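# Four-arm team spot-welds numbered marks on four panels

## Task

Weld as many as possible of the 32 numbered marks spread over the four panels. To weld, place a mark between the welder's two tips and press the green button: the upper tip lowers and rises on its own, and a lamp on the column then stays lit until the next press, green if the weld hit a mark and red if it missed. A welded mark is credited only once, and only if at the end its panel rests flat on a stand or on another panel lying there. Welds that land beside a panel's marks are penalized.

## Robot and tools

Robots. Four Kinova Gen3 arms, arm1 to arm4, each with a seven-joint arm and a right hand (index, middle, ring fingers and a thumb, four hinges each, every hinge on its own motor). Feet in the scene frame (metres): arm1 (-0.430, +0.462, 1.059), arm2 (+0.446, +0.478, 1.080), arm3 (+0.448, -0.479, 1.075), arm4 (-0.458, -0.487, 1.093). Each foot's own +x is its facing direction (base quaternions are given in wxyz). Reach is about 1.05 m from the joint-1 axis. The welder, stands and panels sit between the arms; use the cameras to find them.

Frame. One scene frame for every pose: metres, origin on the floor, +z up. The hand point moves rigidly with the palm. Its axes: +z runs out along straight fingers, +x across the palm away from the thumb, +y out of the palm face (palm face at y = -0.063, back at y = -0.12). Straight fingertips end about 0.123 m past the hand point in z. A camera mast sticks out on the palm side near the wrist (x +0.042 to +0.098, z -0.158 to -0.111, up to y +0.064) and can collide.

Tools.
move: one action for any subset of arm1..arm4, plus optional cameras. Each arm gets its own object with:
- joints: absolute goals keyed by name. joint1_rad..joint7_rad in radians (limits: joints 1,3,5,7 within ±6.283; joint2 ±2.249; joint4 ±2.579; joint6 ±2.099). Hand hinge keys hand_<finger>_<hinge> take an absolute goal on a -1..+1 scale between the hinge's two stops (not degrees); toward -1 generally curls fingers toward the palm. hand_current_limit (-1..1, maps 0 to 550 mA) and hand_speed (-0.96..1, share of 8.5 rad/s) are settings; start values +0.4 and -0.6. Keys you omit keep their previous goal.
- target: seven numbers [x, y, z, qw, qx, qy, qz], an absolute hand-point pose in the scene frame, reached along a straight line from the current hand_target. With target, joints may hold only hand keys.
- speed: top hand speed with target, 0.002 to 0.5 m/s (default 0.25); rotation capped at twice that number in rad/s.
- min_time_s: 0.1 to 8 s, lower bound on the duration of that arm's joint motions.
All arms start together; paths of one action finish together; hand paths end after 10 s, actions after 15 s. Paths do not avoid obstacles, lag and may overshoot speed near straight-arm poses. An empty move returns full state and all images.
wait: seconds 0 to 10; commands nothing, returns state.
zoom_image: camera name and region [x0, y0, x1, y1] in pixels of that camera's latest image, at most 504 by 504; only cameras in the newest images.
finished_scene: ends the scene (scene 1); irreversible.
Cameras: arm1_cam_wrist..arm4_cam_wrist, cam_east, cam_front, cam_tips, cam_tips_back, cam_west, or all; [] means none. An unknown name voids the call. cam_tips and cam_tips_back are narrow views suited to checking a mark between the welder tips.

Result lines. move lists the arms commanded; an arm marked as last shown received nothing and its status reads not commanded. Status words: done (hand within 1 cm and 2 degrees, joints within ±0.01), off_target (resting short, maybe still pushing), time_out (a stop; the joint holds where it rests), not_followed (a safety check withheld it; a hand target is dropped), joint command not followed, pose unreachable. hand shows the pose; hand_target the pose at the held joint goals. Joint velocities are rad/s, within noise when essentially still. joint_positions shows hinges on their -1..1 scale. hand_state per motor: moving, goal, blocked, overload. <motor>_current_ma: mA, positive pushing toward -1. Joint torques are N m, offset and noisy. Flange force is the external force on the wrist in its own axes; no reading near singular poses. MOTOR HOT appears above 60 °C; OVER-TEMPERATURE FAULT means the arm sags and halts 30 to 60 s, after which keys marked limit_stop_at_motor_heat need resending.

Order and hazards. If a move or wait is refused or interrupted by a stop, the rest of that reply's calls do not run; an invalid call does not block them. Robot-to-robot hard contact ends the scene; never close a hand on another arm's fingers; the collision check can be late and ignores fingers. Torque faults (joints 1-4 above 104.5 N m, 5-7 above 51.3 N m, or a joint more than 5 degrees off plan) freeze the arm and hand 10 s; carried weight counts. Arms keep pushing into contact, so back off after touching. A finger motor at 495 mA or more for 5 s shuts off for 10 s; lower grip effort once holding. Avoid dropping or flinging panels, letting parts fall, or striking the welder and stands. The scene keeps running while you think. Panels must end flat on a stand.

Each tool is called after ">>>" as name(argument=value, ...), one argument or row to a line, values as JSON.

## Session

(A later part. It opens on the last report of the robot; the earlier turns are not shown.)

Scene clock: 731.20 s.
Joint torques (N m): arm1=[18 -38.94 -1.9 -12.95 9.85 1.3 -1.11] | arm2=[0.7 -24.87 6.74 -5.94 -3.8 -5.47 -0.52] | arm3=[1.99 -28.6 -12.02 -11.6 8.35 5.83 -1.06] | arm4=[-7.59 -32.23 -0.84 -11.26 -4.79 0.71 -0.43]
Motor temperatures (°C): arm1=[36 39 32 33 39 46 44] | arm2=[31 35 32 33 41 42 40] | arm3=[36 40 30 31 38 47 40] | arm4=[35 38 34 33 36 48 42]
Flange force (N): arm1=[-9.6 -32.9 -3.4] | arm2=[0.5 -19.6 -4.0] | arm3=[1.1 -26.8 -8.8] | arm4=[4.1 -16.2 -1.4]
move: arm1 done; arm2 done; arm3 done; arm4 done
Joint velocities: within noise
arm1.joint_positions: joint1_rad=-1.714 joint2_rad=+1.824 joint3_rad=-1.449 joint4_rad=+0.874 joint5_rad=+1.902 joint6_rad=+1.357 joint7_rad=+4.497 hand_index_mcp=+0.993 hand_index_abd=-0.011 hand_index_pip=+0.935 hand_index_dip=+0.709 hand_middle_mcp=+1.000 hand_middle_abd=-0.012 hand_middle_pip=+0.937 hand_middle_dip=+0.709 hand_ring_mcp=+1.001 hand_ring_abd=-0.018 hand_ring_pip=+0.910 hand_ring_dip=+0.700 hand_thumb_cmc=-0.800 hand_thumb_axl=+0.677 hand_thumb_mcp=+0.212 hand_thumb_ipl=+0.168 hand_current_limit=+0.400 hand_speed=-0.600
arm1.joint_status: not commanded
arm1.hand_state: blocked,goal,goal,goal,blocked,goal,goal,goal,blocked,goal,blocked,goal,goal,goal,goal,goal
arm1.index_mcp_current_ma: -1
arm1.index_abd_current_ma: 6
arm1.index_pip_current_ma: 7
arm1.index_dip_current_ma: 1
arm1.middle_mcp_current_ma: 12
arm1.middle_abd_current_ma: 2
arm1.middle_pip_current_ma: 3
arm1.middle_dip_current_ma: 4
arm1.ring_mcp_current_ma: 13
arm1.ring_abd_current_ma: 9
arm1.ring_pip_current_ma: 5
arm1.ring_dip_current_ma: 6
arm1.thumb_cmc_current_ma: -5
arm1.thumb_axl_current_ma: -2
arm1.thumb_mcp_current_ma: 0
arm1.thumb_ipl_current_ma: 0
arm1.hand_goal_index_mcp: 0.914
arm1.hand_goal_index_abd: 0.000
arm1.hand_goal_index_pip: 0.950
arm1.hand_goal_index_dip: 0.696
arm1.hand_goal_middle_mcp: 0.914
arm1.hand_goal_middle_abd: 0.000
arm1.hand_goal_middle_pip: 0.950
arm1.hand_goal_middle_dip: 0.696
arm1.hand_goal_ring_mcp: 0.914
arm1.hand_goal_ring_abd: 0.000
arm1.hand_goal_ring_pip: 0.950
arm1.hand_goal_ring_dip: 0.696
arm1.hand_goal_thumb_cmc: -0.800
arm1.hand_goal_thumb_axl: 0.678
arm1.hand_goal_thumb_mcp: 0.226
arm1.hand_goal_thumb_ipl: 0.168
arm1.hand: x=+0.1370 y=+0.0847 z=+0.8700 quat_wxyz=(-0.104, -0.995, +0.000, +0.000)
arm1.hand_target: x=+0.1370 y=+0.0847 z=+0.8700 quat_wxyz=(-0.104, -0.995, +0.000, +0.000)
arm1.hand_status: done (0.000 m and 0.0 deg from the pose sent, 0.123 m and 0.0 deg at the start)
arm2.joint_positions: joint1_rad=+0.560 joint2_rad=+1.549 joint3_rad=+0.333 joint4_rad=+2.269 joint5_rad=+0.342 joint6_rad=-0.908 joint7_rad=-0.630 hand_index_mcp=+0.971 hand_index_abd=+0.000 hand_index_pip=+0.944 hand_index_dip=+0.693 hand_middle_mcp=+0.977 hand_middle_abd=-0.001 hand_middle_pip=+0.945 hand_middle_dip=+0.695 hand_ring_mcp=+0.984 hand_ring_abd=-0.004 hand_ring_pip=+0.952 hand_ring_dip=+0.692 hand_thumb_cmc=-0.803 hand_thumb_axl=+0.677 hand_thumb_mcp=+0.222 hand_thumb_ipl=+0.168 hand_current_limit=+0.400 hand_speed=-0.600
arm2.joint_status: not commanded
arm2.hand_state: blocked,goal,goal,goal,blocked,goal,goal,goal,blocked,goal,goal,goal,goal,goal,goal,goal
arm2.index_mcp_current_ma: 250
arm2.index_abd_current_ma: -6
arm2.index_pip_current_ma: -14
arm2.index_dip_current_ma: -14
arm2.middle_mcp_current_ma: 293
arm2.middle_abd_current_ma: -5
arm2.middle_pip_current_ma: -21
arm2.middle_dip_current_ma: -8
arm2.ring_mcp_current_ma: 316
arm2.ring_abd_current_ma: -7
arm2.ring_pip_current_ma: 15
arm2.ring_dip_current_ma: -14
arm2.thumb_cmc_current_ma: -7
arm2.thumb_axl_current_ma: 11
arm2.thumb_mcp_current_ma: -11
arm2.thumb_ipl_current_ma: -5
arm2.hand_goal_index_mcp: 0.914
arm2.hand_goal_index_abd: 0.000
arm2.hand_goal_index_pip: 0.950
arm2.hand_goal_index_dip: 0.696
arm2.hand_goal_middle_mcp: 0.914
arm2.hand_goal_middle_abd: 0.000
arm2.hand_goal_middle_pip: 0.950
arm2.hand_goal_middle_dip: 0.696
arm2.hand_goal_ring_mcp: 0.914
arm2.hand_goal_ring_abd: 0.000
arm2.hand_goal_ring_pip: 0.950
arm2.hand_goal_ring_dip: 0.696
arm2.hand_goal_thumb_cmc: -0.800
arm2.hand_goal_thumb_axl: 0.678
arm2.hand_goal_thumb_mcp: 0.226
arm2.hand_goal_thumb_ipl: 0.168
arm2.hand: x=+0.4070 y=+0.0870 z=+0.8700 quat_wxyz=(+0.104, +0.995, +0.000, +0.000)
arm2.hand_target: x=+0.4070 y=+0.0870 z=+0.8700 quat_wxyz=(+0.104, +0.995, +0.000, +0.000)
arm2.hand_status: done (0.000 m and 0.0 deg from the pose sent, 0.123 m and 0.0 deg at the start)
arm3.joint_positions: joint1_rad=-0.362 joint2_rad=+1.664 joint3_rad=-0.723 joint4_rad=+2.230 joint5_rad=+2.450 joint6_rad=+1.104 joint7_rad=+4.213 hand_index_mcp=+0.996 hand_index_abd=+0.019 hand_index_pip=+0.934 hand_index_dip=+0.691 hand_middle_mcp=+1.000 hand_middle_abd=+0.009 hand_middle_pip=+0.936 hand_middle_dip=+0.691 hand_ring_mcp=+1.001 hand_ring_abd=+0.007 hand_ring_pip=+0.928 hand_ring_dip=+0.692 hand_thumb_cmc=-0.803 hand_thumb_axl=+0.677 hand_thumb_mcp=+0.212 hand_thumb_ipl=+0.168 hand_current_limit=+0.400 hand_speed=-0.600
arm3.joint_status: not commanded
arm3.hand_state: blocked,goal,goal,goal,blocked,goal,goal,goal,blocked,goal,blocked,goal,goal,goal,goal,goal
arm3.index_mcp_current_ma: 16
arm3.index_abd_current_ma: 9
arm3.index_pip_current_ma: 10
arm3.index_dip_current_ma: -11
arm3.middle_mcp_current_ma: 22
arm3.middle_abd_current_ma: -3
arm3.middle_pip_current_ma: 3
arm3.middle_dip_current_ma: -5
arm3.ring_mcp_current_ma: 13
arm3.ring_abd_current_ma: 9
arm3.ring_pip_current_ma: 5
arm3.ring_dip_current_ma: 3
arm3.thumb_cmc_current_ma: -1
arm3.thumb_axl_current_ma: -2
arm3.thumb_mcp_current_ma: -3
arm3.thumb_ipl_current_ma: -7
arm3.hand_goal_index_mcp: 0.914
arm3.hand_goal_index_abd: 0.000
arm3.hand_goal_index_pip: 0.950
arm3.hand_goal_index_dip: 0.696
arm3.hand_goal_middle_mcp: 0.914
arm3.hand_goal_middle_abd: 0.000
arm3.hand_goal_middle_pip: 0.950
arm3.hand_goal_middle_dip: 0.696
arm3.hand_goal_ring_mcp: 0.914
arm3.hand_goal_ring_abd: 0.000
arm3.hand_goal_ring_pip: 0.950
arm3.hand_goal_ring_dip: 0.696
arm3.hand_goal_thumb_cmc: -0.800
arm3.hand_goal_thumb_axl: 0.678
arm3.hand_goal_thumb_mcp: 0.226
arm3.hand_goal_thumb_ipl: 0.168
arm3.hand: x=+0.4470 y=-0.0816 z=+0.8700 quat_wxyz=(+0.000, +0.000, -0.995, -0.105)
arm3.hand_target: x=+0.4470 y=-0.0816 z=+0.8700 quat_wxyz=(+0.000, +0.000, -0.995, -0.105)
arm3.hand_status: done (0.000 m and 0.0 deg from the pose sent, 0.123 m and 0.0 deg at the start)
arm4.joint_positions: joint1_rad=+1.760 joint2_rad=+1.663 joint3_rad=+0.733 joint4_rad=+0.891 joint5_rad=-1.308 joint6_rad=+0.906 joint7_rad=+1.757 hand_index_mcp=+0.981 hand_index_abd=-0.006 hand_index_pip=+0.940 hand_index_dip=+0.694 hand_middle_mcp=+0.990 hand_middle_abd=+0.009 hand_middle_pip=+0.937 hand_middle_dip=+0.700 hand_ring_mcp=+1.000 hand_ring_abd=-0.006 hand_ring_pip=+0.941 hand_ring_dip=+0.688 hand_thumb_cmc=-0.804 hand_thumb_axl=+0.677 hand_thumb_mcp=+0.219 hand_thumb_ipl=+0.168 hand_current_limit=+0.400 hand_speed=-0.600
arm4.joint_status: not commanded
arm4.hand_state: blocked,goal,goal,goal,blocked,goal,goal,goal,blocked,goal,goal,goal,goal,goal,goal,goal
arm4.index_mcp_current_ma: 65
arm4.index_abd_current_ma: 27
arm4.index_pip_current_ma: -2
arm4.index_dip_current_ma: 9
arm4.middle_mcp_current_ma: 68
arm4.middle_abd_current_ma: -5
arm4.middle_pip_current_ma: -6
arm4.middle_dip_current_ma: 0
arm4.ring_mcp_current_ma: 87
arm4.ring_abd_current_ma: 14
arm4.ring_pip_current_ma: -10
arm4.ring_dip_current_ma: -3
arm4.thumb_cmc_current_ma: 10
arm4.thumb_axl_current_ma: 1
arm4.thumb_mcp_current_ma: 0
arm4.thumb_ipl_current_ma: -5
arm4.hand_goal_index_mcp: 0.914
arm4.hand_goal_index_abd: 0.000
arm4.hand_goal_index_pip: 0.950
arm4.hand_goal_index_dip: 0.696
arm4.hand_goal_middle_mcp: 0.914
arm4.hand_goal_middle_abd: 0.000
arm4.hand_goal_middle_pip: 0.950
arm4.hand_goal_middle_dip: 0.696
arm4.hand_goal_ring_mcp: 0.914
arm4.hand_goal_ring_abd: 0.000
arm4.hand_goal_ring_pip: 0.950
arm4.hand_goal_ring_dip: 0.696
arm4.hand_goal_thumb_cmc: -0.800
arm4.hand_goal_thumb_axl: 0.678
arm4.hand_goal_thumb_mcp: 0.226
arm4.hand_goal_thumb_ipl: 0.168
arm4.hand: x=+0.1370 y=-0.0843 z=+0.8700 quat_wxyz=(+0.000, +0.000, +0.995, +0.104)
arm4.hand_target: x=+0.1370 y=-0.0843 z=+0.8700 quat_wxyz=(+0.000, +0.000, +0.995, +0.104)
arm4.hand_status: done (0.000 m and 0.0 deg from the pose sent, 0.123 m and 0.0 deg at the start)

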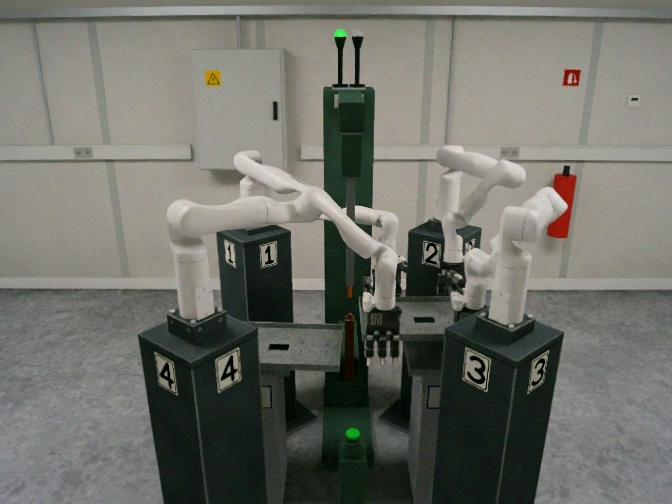

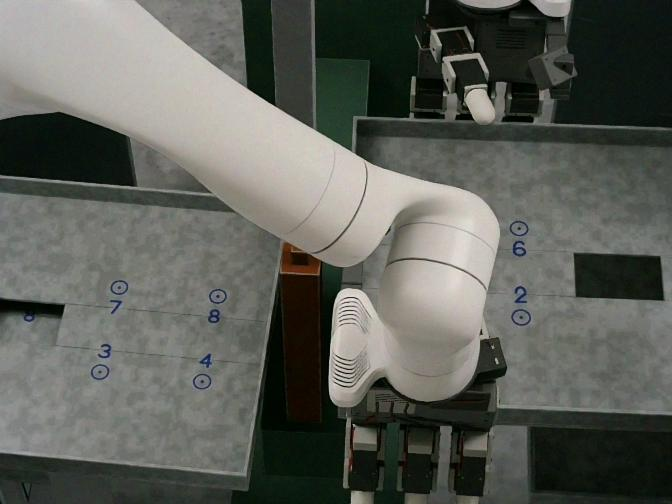

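>>> move(
  arm1={"target": [0.137, 0.0847, 0.924, 0.1045, 0.9945, 0, 0], "speed": 0.08},
  arm2={"target": [0.407, 0.087, 0.924, 0.1045, 0.9945, 0, 0], "speed": 0.08},
  arm3={"target": [0.447, -0.0816, 0.924, 0, 0, 0.9945, 0.1045], "speed": 0.08},
  arm4={"target": [0.137, -0.0843, 0.924, 0, 0, 0.9945, 0.1045], "speed": 0.08},
)

>>> move(
  arm1={"target": [-0.13, 0.0847, 0.924, 0.1045, 0.9945, 0, 0], "speed": 0.12},
  arm2={"target": [0.14, 0.087, 0.924, 0.1045, 0.9945, 0, 0], "speed": 0.12},
  arm3={"target": [0.18, -0.0816, 0.924, 0, 0, 0.9945, 0.1045], "speed": 0.12},
  arm4={"target": [-0.13, -0.0843, 0.924, 0, 0, 0.9945, 0.1045], "speed": 0.12},
  cameras=["cam_front", "cam_tips"],
)

Scene clock: 736.53 s.
Joint torques (N m): arm1=[18.99 -38.18 -1.91 -13.09 10.62 1.55 -1.11] | arm2=[0.84 -24.69 6.8 -6.91 -4.05 -5.55 -0.47] | arm3=[2.35 -28.05 -11.27 -13.73 8.76 6.34 -1.18] | arm4=[-8.28 -31.64 -0.95 -11.24 -5.14 1.04 -0.46]
Motor temperatures (°C): arm1=[36 40 32 33 39 46 44] | arm2=[31 35 32 33 41 42 40] | arm3=[36 40 30 31 38 48 40] | arm4=[35 38 34 33 36 48 42]
Flange force (N): arm1=[-8.8 -34.3 -3.6] | arm2=[0.8 -21.9 -2.6] | arm3=[1.6 -28.5 -10.0] | arm4=[3.1 -17.0 -1.4]
move: arm1 done; arm2 done; arm3 done; arm4 done
Joint velocities: within noise
arm1.joint_positions: joint1_rad=-1.685 joint2_rad=+1.747 joint3_rad=-1.474 joint4_rad=+0.959 joint5_rad=+1.867 joint6_rad=+1.438 joint7_rad=+4.472 hand_index_mcp=+0.994 hand_index_abd=-0.012 hand_index_pip=+0.936 hand_index_dip=+0.709 hand_middle_mcp=+1.000 hand_middle_abd=-0.013 hand_middle_pip=+0.937 hand_middle_dip=+0.709 hand_ring_mcp=+1.001 hand_ring_abd=-0.017 hand_ring_pip=+0.910 hand_ring_dip=+0.700 hand_thumb_cmc=-0.800 hand_thumb_axl=+0.677 hand_thumb_mcp=+0.212 hand_thumb_ipl=+0.168 hand_current_limit=+0.400 hand_speed=-0.600
arm1.joint_status: not commanded
arm1.hand_state: blocked,goal,goal,goal,blocked,goal,goal,goal,blocked,goal,blocked,goal,goal,goal,goal,goal
arm1.index_mcp_current_ma: -6
arm1.index_abd_current_ma: 10
arm1.index_pip_current_ma: 14
arm1.index_dip_current_ma: 5
arm1.middle_mcp_current_ma: 12
arm1.middle_abd_current_ma: 3
arm1.middle_pip_current_ma: 2
arm1.middle_dip_current_ma: 1
arm1.ring_mcp_current_ma: 7
arm1.ring_abd_current_ma: 10
arm1.ring_pip_current_ma: 2
arm1.ring_dip_current_ma: 10
arm1.thumb_cmc_current_ma: 0
arm1.thumb_axl_current_ma: -1
arm1.thumb_mcp_current_ma: 3
arm1.thumb_ipl_current_ma: -8
arm1.hand_goal_index_mcp: 0.914
arm1.hand_goal_index_abd: 0.000
arm1.hand_goal_index_pip: 0.950
arm1.hand_goal_index_dip: 0.696
arm1.hand_goal_middle_mcp: 0.914
arm1.hand_goal_middle_abd: 0.000
arm1.hand_goal_middle_pip: 0.950
arm1.hand_goal_middle_dip: 0.696
arm1.hand_goal_ring_mcp: 0.914
arm1.hand_goal_ring_abd: 0.000
arm1.hand_goal_ring_pip: 0.950
arm1.hand_goal_ring_dip: 0.696
arm1.hand_goal_thumb_cmc: -0.800
arm1.hand_goal_thumb_axl: 0.678
arm1.hand_goal_thumb_mcp: 0.226
arm1.hand_goal_thumb_ipl: 0.168
arm1.hand: x=+0.1370 y=+0.0847 z=+0.9240 quat_wxyz=(-0.105, -0.995, +0.000, +0.000)
arm1.hand_target: x=+0.1370 y=+0.0847 z=+0.9240 quat_wxyz=(-0.105, -0.995, +0.000, +0.000)
arm1.hand_status: done (0.000 m and 0.0 deg from the pose sent, 0.054 m and 0.0 deg at the start)
arm2.joint_positions: joint1_rad=+0.567 joint2_rad=+1.407 joint3_rad=+0.366 joint4_rad=+2.375 joint5_rad=+0.403 joint6_rad=-0.880 joint7_rad=-0.626 hand_index_mcp=+0.975 hand_index_abd=-0.001 hand_index_pip=+0.943 hand_index_dip=+0.693 hand_middle_mcp=+0.982 hand_middle_abd=-0.003 hand_middle_pip=+0.945 hand_middle_dip=+0.695 hand_ring_mcp=+0.989 hand_ring_abd=-0.005 hand_ring_pip=+0.952 hand_ring_dip=+0.692 hand_thumb_cmc=-0.803 hand_thumb_axl=+0.677 hand_thumb_mcp=+0.222 hand_thumb_ipl=+0.168 hand_current_limit=+0.400 hand_speed=-0.600
arm2.joint_status: not commanded
arm2.hand_state: blocked,goal,goal,goal,blocked,goal,goal,goal,blocked,goal,goal,goal,goal,goal,goal,goal
arm2.index_mcp_current_ma: 268
arm2.index_abd_current_ma: -10
arm2.index_pip_current_ma: -18
arm2.index_dip_current_ma: -15
arm2.middle_mcp_current_ma: 315
arm2.middle_abd_current_ma: -9
arm2.middle_pip_current_ma: -31
arm2.middle_dip_current_ma: -4
arm2.ring_mcp_current_ma: 336
arm2.ring_abd_current_ma: -7
arm2.ring_pip_current_ma: 20
arm2.ring_dip_current_ma: -15
arm2.thumb_cmc_current_ma: -5
arm2.thumb_axl_current_ma: 4
arm2.thumb_mcp_current_ma: -10
arm2.thumb_ipl_current_ma: -7
arm2.hand_goal_index_mcp: 0.914
arm2.hand_goal_index_abd: 0.000
arm2.hand_goal_index_pip: 0.950
arm2.hand_goal_index_dip: 0.696
arm2.hand_goal_middle_mcp: 0.914
arm2.hand_goal_middle_abd: 0.000
arm2.hand_goal_middle_pip: 0.950
arm2.hand_goal_middle_dip: 0.696
arm2.hand_goal_ring_mcp: 0.914
arm2.hand_goal_ring_abd: 0.000
arm2.hand_goal_ring_pip: 0.950
arm2.hand_goal_ring_dip: 0.696
arm2.hand_goal_thumb_cmc: -0.800
arm2.hand_goal_thumb_axl: 0.678
arm2.hand_goal_thumb_mcp: 0.226
arm2.hand_goal_thumb_ipl: 0.168
arm2.hand: x=+0.4070 y=+0.0870 z=+0.9240 quat_wxyz=(+0.104, +0.995, +0.000, +0.000)
arm2.hand_target: x=+0.4070 y=+0.0870 z=+0.9240 quat_wxyz=(+0.104, +0.995, +0.000, +0.000)
arm2.hand_status: done (0.000 m and 0.0 deg from the pose sent, 0.054 m and 0.0 deg at the start)
arm3.joint_positions: joint1_rad=-0.369 joint2_rad=+1.534 joint3_rad=-0.796 joint4_rad=+2.329 joint5_rad=+2.338 joint6_rad=+1.107 joint7_rad=+4.199 hand_index_mcp=+0.996 hand_index_abd=+0.020 hand_index_pip=+0.934 hand_index_dip=+0.691 hand_middle_mcp=+1.000 hand_middle_abd=+0.011 hand_middle_pip=+0.936 hand_middle_dip=+0.691 hand_ring_mcp=+1.001 hand_ring_abd=+0.006 hand_ring_pip=+0.929 hand_ring_dip=+0.692 hand_thumb_cmc=-0.803 hand_thumb_axl=+0.677 hand_thumb_mcp=+0.212 hand_thumb_ipl=+0.168 hand_current_limit=+0.400 hand_speed=-0.600
arm3.joint_status: not commanded
arm3.hand_state: blocked,goal,goal,goal,blocked,goal,goal,goal,blocked,goal,blocked,goal,goal,goal,goal,goal
arm3.index_mcp_current_ma: 15
arm3.index_abd_current_ma: 9
arm3.index_pip_current_ma: 14
arm3.index_dip_current_ma: -11
arm3.middle_mcp_current_ma: 12
arm3.middle_abd_current_ma: 6
arm3.middle_pip_current_ma: 2
arm3.middle_dip_current_ma: -14
arm3.ring_mcp_current_ma: 13
arm3.ring_abd_current_ma: 5
arm3.ring_pip_current_ma: 4
arm3.ring_dip_current_ma: 1
arm3.thumb_cmc_current_ma: -3
arm3.thumb_axl_current_ma: -2
arm3.thumb_mcp_current_ma: -4
arm3.thumb_ipl_current_ma: -5
arm3.hand_goal_index_mcp: 0.914
arm3.hand_goal_index_abd: 0.000
arm3.hand_goal_index_pip: 0.950
arm3.hand_goal_index_dip: 0.696
arm3.hand_goal_middle_mcp: 0.914
arm3.hand_goal_middle_abd: 0.000
arm3.hand_goal_middle_pip: 0.950
arm3.hand_goal_middle_dip: 0.696
arm3.hand_goal_ring_mcp: 0.914
arm3.hand_goal_ring_abd: 0.000
arm3.hand_goal_ring_pip: 0.950
arm3.hand_goal_ring_dip: 0.696
arm3.hand_goal_thumb_cmc: -0.800
arm3.hand_goal_thumb_axl: 0.678
arm3.hand_goal_thumb_mcp: 0.226
arm3.hand_goal_thumb_ipl: 0.168
arm3.hand: x=+0.4470 y=-0.0816 z=+0.9240 quat_wxyz=(+0.000, +0.000, -0.995, -0.104)
arm3.hand_target: x=+0.4470 y=-0.0816 z=+0.9240 quat_wxyz=(+0.000, +0.000, -0.995, -0.104)
arm3.hand_status: done (0.000 m and 0.0 deg from the pose sent, 0.054 m and 0.0 deg at the start)
arm4.joint_positions: joint1_rad=+1.734 joint2_rad=+1.555 joint3_rad=+0.749 joint4_rad=+0.996 joint5_rad=-1.289 joint6_rad=+0.947 joint7_rad=+1.781 hand_index_mcp=+0.981 hand_index_abd=-0.006 hand_index_pip=+0.940 hand_index_dip=+0.694 hand_middle_mcp=+0.990 hand_middle_abd=+0.010 hand_middle_pip=+0.938 hand_middle_dip=+0.700 hand_ring_mcp=+1.000 hand_ring_abd=-0.006 hand_ring_pip=+0.941 hand_ring_dip=+0.688 hand_thumb_cmc=-0.804 hand_thumb_axl=+0.677 hand_thumb_mcp=+0.219 hand_thumb_ipl=+0.168 hand_current_limit=+0.400 hand_speed=-0.600
arm4.joint_status: not commanded
arm4.hand_state: blocked,goal,goal,goal,blocked,goal,goal,goal,blocked,goal,goal,goal,goal,goal,goal,goal
arm4.index_mcp_current_ma: 77
arm4.index_abd_current_ma: -7
arm4.index_pip_current_ma: 0
arm4.index_dip_current_ma: -17
arm4.middle_mcp_current_ma: 76
arm4.middle_abd_current_ma: 4
arm4.middle_pip_current_ma: -9
arm4.middle_dip_current_ma: -6
arm4.ring_mcp_current_ma: 91
arm4.ring_abd_current_ma: 1
arm4.ring_pip_current_ma: -19
arm4.ring_dip_current_ma: 19
arm4.thumb_cmc_current_ma: 15
arm4.thumb_axl_current_ma: -1
arm4.thumb_mcp_current_ma: 3
arm4.thumb_ipl_current_ma: -4
arm4.hand_goal_index_mcp: 0.914
arm4.hand_goal_index_abd: 0.000
arm4.hand_goal_index_pip: 0.950
arm4.hand_goal_index_dip: 0.696
arm4.hand_goal_middle_mcp: 0.914
arm4.hand_goal_middle_abd: 0.000
arm4.hand_goal_middle_pip: 0.950
arm4.hand_goal_middle_dip: 0.696
arm4.hand_goal_ring_mcp: 0.914
arm4.hand_goal_ring_abd: 0.000
arm4.hand_goal_ring_pip: 0.950
arm4.hand_goal_ring_dip: 0.696
arm4.hand_goal_thumb_cmc: -0.800
arm4.hand_goal_thumb_axl: 0.678
arm4.hand_goal_thumb_mcp: 0.226
arm4.hand_goal_thumb_ipl: 0.168
arm4.hand: x=+0.1370 y=-0.0843 z=+0.9240 quat_wxyz=(+0.000, +0.000, +0.995, +0.105)
arm4.hand_target: x=+0.1370 y=-0.0843 z=+0.9240 quat_wxyz=(+0.000, +0.000, +0.995, +0.105)
arm4.hand_status: done (0.000 m and 0.0 deg from the pose sent, 0.054 m and 0.0 deg at the start)
pictures: none

Scene clock: 739.47 s.
Joint torques (N m): arm1=[17.22 -39.81 -7.25 -13.7 10.18 10.03 -1.51] | arm2=[-6.38 -22.76 -3.2 -6.63 -1.78 -5.92 -0.54] | arm3=[12.28 -31.98 -2.41 -10.75 7.29 8.52 -0.77] | arm4=[-7.4 -29.09 -4.43 -12.95 -3.83 7.02 -0.77]
Motor temperatures (°C): arm1=[36 40 32 33 39 46 44] | arm2=[31 35 32 33 41 42 40] | arm3=[36 40 30 31 38 48 40] | arm4=[35 38 34 33 36 48 42]
Flange force (N): arm1=[4.7 -46.7 3.8] | arm2=[-4.9 -18.2 -10.4] | arm3=[9.5 -29.4 -4.2] | arm4=[-0.2 -26.9 -8.1]
move: arm1 done; arm2 done; arm3 done; arm4 done
Joint velocities: within noise
arm1.joint_positions: joint1_rad=-1.081 joint2_rad=+1.757 joint3_rad=-1.318 joint4_rad=+1.924 joint5_rad=+2.008 joint6_rad=+1.523 joint7_rad=+4.096 hand_index_mcp=+0.996 hand_index_abd=-0.016 hand_index_pip=+0.936 hand_index_dip=+0.709 hand_middle_mcp=+1.000 hand_middle_abd=-0.009 hand_middle_pip=+0.937 hand_middle_dip=+0.709 hand_ring_mcp=+1.002 hand_ring_abd=-0.007 hand_ring_pip=+0.912 hand_ring_dip=+0.700 hand_thumb_cmc=-0.800 hand_thumb_axl=+0.677 hand_thumb_mcp=+0.212 hand_thumb_ipl=+0.168 hand_current_limit=+0.400 hand_speed=-0.600
arm1.joint_status: not commanded
arm1.hand_state: blocked,goal,goal,goal,blocked,goal,goal,goal,blocked,goal,blocked,goal,goal,goal,goal,goal
arm1.index_mcp_current_ma: -4
arm1.index_abd_current_ma: 11
arm1.index_pip_current_ma: 2
arm1.index_dip_current_ma: -1
arm1.middle_mcp_current_ma: 17
arm1.middle_abd_current_ma: -2
arm1.middle_pip_current_ma: 3
arm1.middle_dip_current_ma: 6
arm1.ring_mcp_current_ma: 4
arm1.ring_abd_current_ma: 11
arm1.ring_pip_current_ma: 16
arm1.ring_dip_current_ma: 9
arm1.thumb_cmc_current_ma: -8
arm1.thumb_axl_current_ma: 2
arm1.thumb_mcp_current_ma: -5
arm1.thumb_ipl_current_ma: 1
arm1.hand_goal_index_mcp: 0.914
arm1.hand_goal_index_abd: 0.000
arm1.hand_goal_index_pip: 0.950
arm1.hand_goal_index_dip: 0.696
arm1.hand_goal_middle_mcp: 0.914
arm1.hand_goal_middle_abd: 0.000
arm1.hand_goal_middle_pip: 0.950
arm1.hand_goal_middle_dip: 0.696
arm1.hand_goal_ring_mcp: 0.914
arm1.hand_goal_ring_abd: 0.000
arm1.hand_goal_ring_pip: 0.950
arm1.hand_goal_ring_dip: 0.696
arm1.hand_goal_thumb_cmc: -0.800
arm1.hand_goal_thumb_axl: 0.678
arm1.hand_goal_thumb_mcp: 0.226
arm1.hand_goal_thumb_ipl: 0.168
arm1.hand: x=-0.1300 y=+0.0847 z=+0.9240 quat_wxyz=(-0.104, -0.995, +0.000, +0.000)
arm1.hand_target: x=-0.1300 y=+0.0847 z=+0.9240 quat_wxyz=(-0.105, -0.995, +0.000, +0.000)
arm1.hand_status: done (0.000 m and 0.0 deg from the pose sent, 0.267 m and 0.0 deg at the start)
arm2.joint_positions: joint1_rad=+1.230 joint2_rad=+1.407 joint3_rad=+0.658 joint4_rad=+2.003 joint5_rad=+1.104 joint6_rad=-0.846 joint7_rad=-0.642 hand_index_mcp=+0.973 hand_index_abd=+0.002 hand_index_pip=+0.946 hand_index_dip=+0.693 hand_middle_mcp=+0.981 hand_middle_abd=+0.004 hand_middle_pip=+0.944 hand_middle_dip=+0.695 hand_ring_mcp=+0.988 hand_ring_abd=+0.006 hand_ring_pip=+0.945 hand_ring_dip=+0.692 hand_thumb_cmc=-0.803 hand_thumb_axl=+0.677 hand_thumb_mcp=+0.222 hand_thumb_ipl=+0.168 hand_current_limit=+0.400 hand_speed=-0.600
arm2.joint_status: not commanded
arm2.hand_state: blocked,goal,goal,goal,blocked,goal,goal,goal,blocked,goal,goal,goal,goal,goal,goal,goal
arm2.index_mcp_current_ma: 256
arm2.index_abd_current_ma: -3
arm2.index_pip_current_ma: -7
arm2.index_dip_current_ma: -13
arm2.middle_mcp_current_ma: 308
arm2.middle_abd_current_ma: 1
arm2.middle_pip_current_ma: -29
arm2.middle_dip_current_ma: -3
arm2.ring_mcp_current_ma: 338
arm2.ring_abd_current_ma: 17
arm2.ring_pip_current_ma: -12
arm2.ring_dip_current_ma: -17
arm2.thumb_cmc_current_ma: -7
arm2.thumb_axl_current_ma: 7
arm2.thumb_mcp_current_ma: -12
arm2.thumb_ipl_current_ma: -8
arm2.hand_goal_index_mcp: 0.914
arm2.hand_goal_index_abd: 0.000
arm2.hand_goal_index_pip: 0.950
arm2.hand_goal_index_dip: 0.696
arm2.hand_goal_middle_mcp: 0.914
arm2.hand_goal_middle_abd: 0.000
arm2.hand_goal_middle_pip: 0.950
arm2.hand_goal_middle_dip: 0.696
arm2.hand_goal_ring_mcp: 0.914
arm2.hand_goal_ring_abd: 0.000
arm2.hand_goal_ring_pip: 0.950
arm2.hand_goal_ring_dip: 0.696
arm2.hand_goal_thumb_cmc: -0.800
arm2.hand_goal_thumb_axl: 0.678
arm2.hand_goal_thumb_mcp: 0.226
arm2.hand_goal_thumb_ipl: 0.168
arm2.hand: x=+0.1400 y=+0.0870 z=+0.9240 quat_wxyz=(+0.105, +0.995, +0.000, +0.000)
arm2.hand_target: x=+0.1400 y=+0.0870 z=+0.9240 quat_wxyz=(+0.105, +0.995, +0.000, +0.000)
arm2.hand_status: done (0.000 m and 0.0 deg from the pose sent, 0.267 m and 0.0 deg at the start)
arm3.joint_positions: joint1_rad=-1.034 joint2_rad=+1.639 joint3_rad=-1.106 joint4_rad=+1.934 joint5_rad=+1.981 joint6_rad=+1.291 joint7_rad=+4.058 hand_index_mcp=+0.998 hand_index_abd=+0.017 hand_index_pip=+0.937 hand_index_dip=+0.691 hand_middle_mcp=+1.000 hand_middle_abd=+0.008 hand_middle_pip=+0.939 hand_middle_dip=+0.691 hand_ring_mcp=+1.001 hand_ring_abd=-0.002 hand_ring_pip=+0.929 hand_ring_dip=+0.692 hand_thumb_cmc=-0.803 hand_thumb_axl=+0.677 hand_thumb_mcp=+0.212 hand_thumb_ipl=+0.168 hand_current_limit=+0.400 hand_speed=-0.600
arm3.joint_status: not commanded
arm3.hand_state: blocked,goal,goal,goal,blocked,goal,goal,goal,blocked,goal,blocked,goal,goal,goal,goal,goal
arm3.index_mcp_current_ma: 11
arm3.index_abd_current_ma: 6
arm3.index_pip_current_ma: 13
arm3.index_dip_current_ma: -8
arm3.middle_mcp_current_ma: 19
arm3.middle_abd_current_ma: 1
arm3.middle_pip_current_ma: 5
arm3.middle_dip_current_ma: -10
arm3.ring_mcp_current_ma: 15
arm3.ring_abd_current_ma: 3
arm3.ring_pip_current_ma: 0
arm3.ring_dip_current_ma: -6
arm3.thumb_cmc_current_ma: -11
arm3.thumb_axl_current_ma: -4
arm3.thumb_mcp_current_ma: 0
arm3.thumb_ipl_current_ma: -11
arm3.hand_goal_index_mcp: 0.914
arm3.hand_goal_index_abd: 0.000
arm3.hand_goal_index_pip: 0.950
arm3.hand_goal_index_dip: 0.696
arm3.hand_goal_middle_mcp: 0.914
arm3.hand_goal_middle_abd: 0.000
arm3.hand_goal_middle_pip: 0.950
arm3.hand_goal_middle_dip: 0.696
arm3.hand_goal_ring_mcp: 0.914
arm3.hand_goal_ring_abd: 0.000
arm3.hand_goal_ring_pip: 0.950
arm3.hand_goal_ring_dip: 0.696
arm3.hand_goal_thumb_cmc: -0.800
arm3.hand_goal_thumb_axl: 0.678
arm3.hand_goal_thumb_mcp: 0.226
arm3.hand_goal_thumb_ipl: 0.168
arm3.hand: x=+0.1800 y=-0.0816 z=+0.9240 quat_wxyz=(+0.000, +0.000, -0.995, -0.104)
arm3.hand_target: x=+0.1800 y=-0.0816 z=+0.9240 quat_wxyz=(+0.000, +0.000, -0.995, -0.104)
arm3.hand_status: done (0.000 m and 0.0 deg from the pose sent, 0.267 m and 0.0 deg at the start)
arm4.joint_positions: joint1_rad=+1.378 joint2_rad=+1.330 joint3_rad=+0.470 joint4_rad=+1.915 joint5_rad=-1.988 joint6_rad=+0.625 joint7_rad=+2.557 hand_index_mcp=+0.983 hand_index_abd=-0.003 hand_index_pip=+0.940 hand_index_dip=+0.694 hand_middle_mcp=+0.992 hand_middle_abd=+0.009 hand_middle_pip=+0.943 hand_middle_dip=+0.700 hand_ring_mcp=+1.001 hand_ring_abd=-0.010 hand_ring_pip=+0.940 hand_ring_dip=+0.688 hand_thumb_cmc=-0.805 hand_thumb_axl=+0.677 hand_thumb_mcp=+0.219 hand_thumb_ipl=+0.168 hand_current_limit=+0.400 hand_speed=-0.600
arm4.joint_status: not commanded
arm4.hand_state: blocked,goal,goal,goal,blocked,goal,goal,goal,blocked,goal,goal,goal,goal,goal,goal,goal
arm4.index_mcp_current_ma: 66
arm4.index_abd_current_ma: 13
arm4.index_pip_current_ma: 8
arm4.index_dip_current_ma: 0
arm4.middle_mcp_current_ma: 69
arm4.middle_abd_current_ma: -1
arm4.middle_pip_current_ma: -6
arm4.middle_dip_current_ma: -4
arm4.ring_mcp_current_ma: 84
arm4.ring_abd_current_ma: -1
arm4.ring_pip_current_ma: -8
arm4.ring_dip_current_ma: -4
arm4.thumb_cmc_current_ma: -6
arm4.thumb_axl_current_ma: 2
arm4.thumb_mcp_current_ma: -11
arm4.thumb_ipl_current_ma: -16
arm4.hand_goal_index_mcp: 0.914
arm4.hand_goal_index_abd: 0.000
arm4.hand_goal_index_pip: 0.950
arm4.hand_goal_index_dip: 0.696
arm4.hand_goal_middle_mcp: 0.914
arm4.hand_goal_middle_abd: 0.000
arm4.hand_goal_middle_pip: 0.950
arm4.hand_goal_middle_dip: 0.696
arm4.hand_goal_ring_mcp: 0.914
arm4.hand_goal_ring_abd: 0.000
arm4.hand_goal_ring_pip: 0.950
arm4.hand_goal_ring_dip: 0.696
arm4.hand_goal_thumb_cmc: -0.800
arm4.hand_goal_thumb_axl: 0.678
arm4.hand_goal_thumb_mcp: 0.226
arm4.hand_goal_thumb_ipl: 0.168
arm4.hand: x=-0.1300 y=-0.0843 z=+0.9240 quat_wxyz=(+0.000, +0.000, +0.995, +0.105)
arm4.hand_target: x=-0.1300 y=-0.0843 z=+0.9240 quat_wxyz=(+0.000, +0.000, +0.995, +0.105)
arm4.hand_status: done (0.000 m and 0.0 deg from the pose sent, 0.267 m and 0.0 deg at the start)

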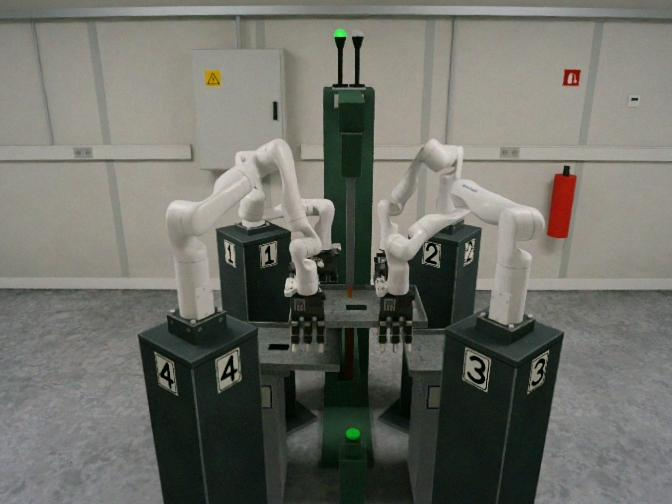

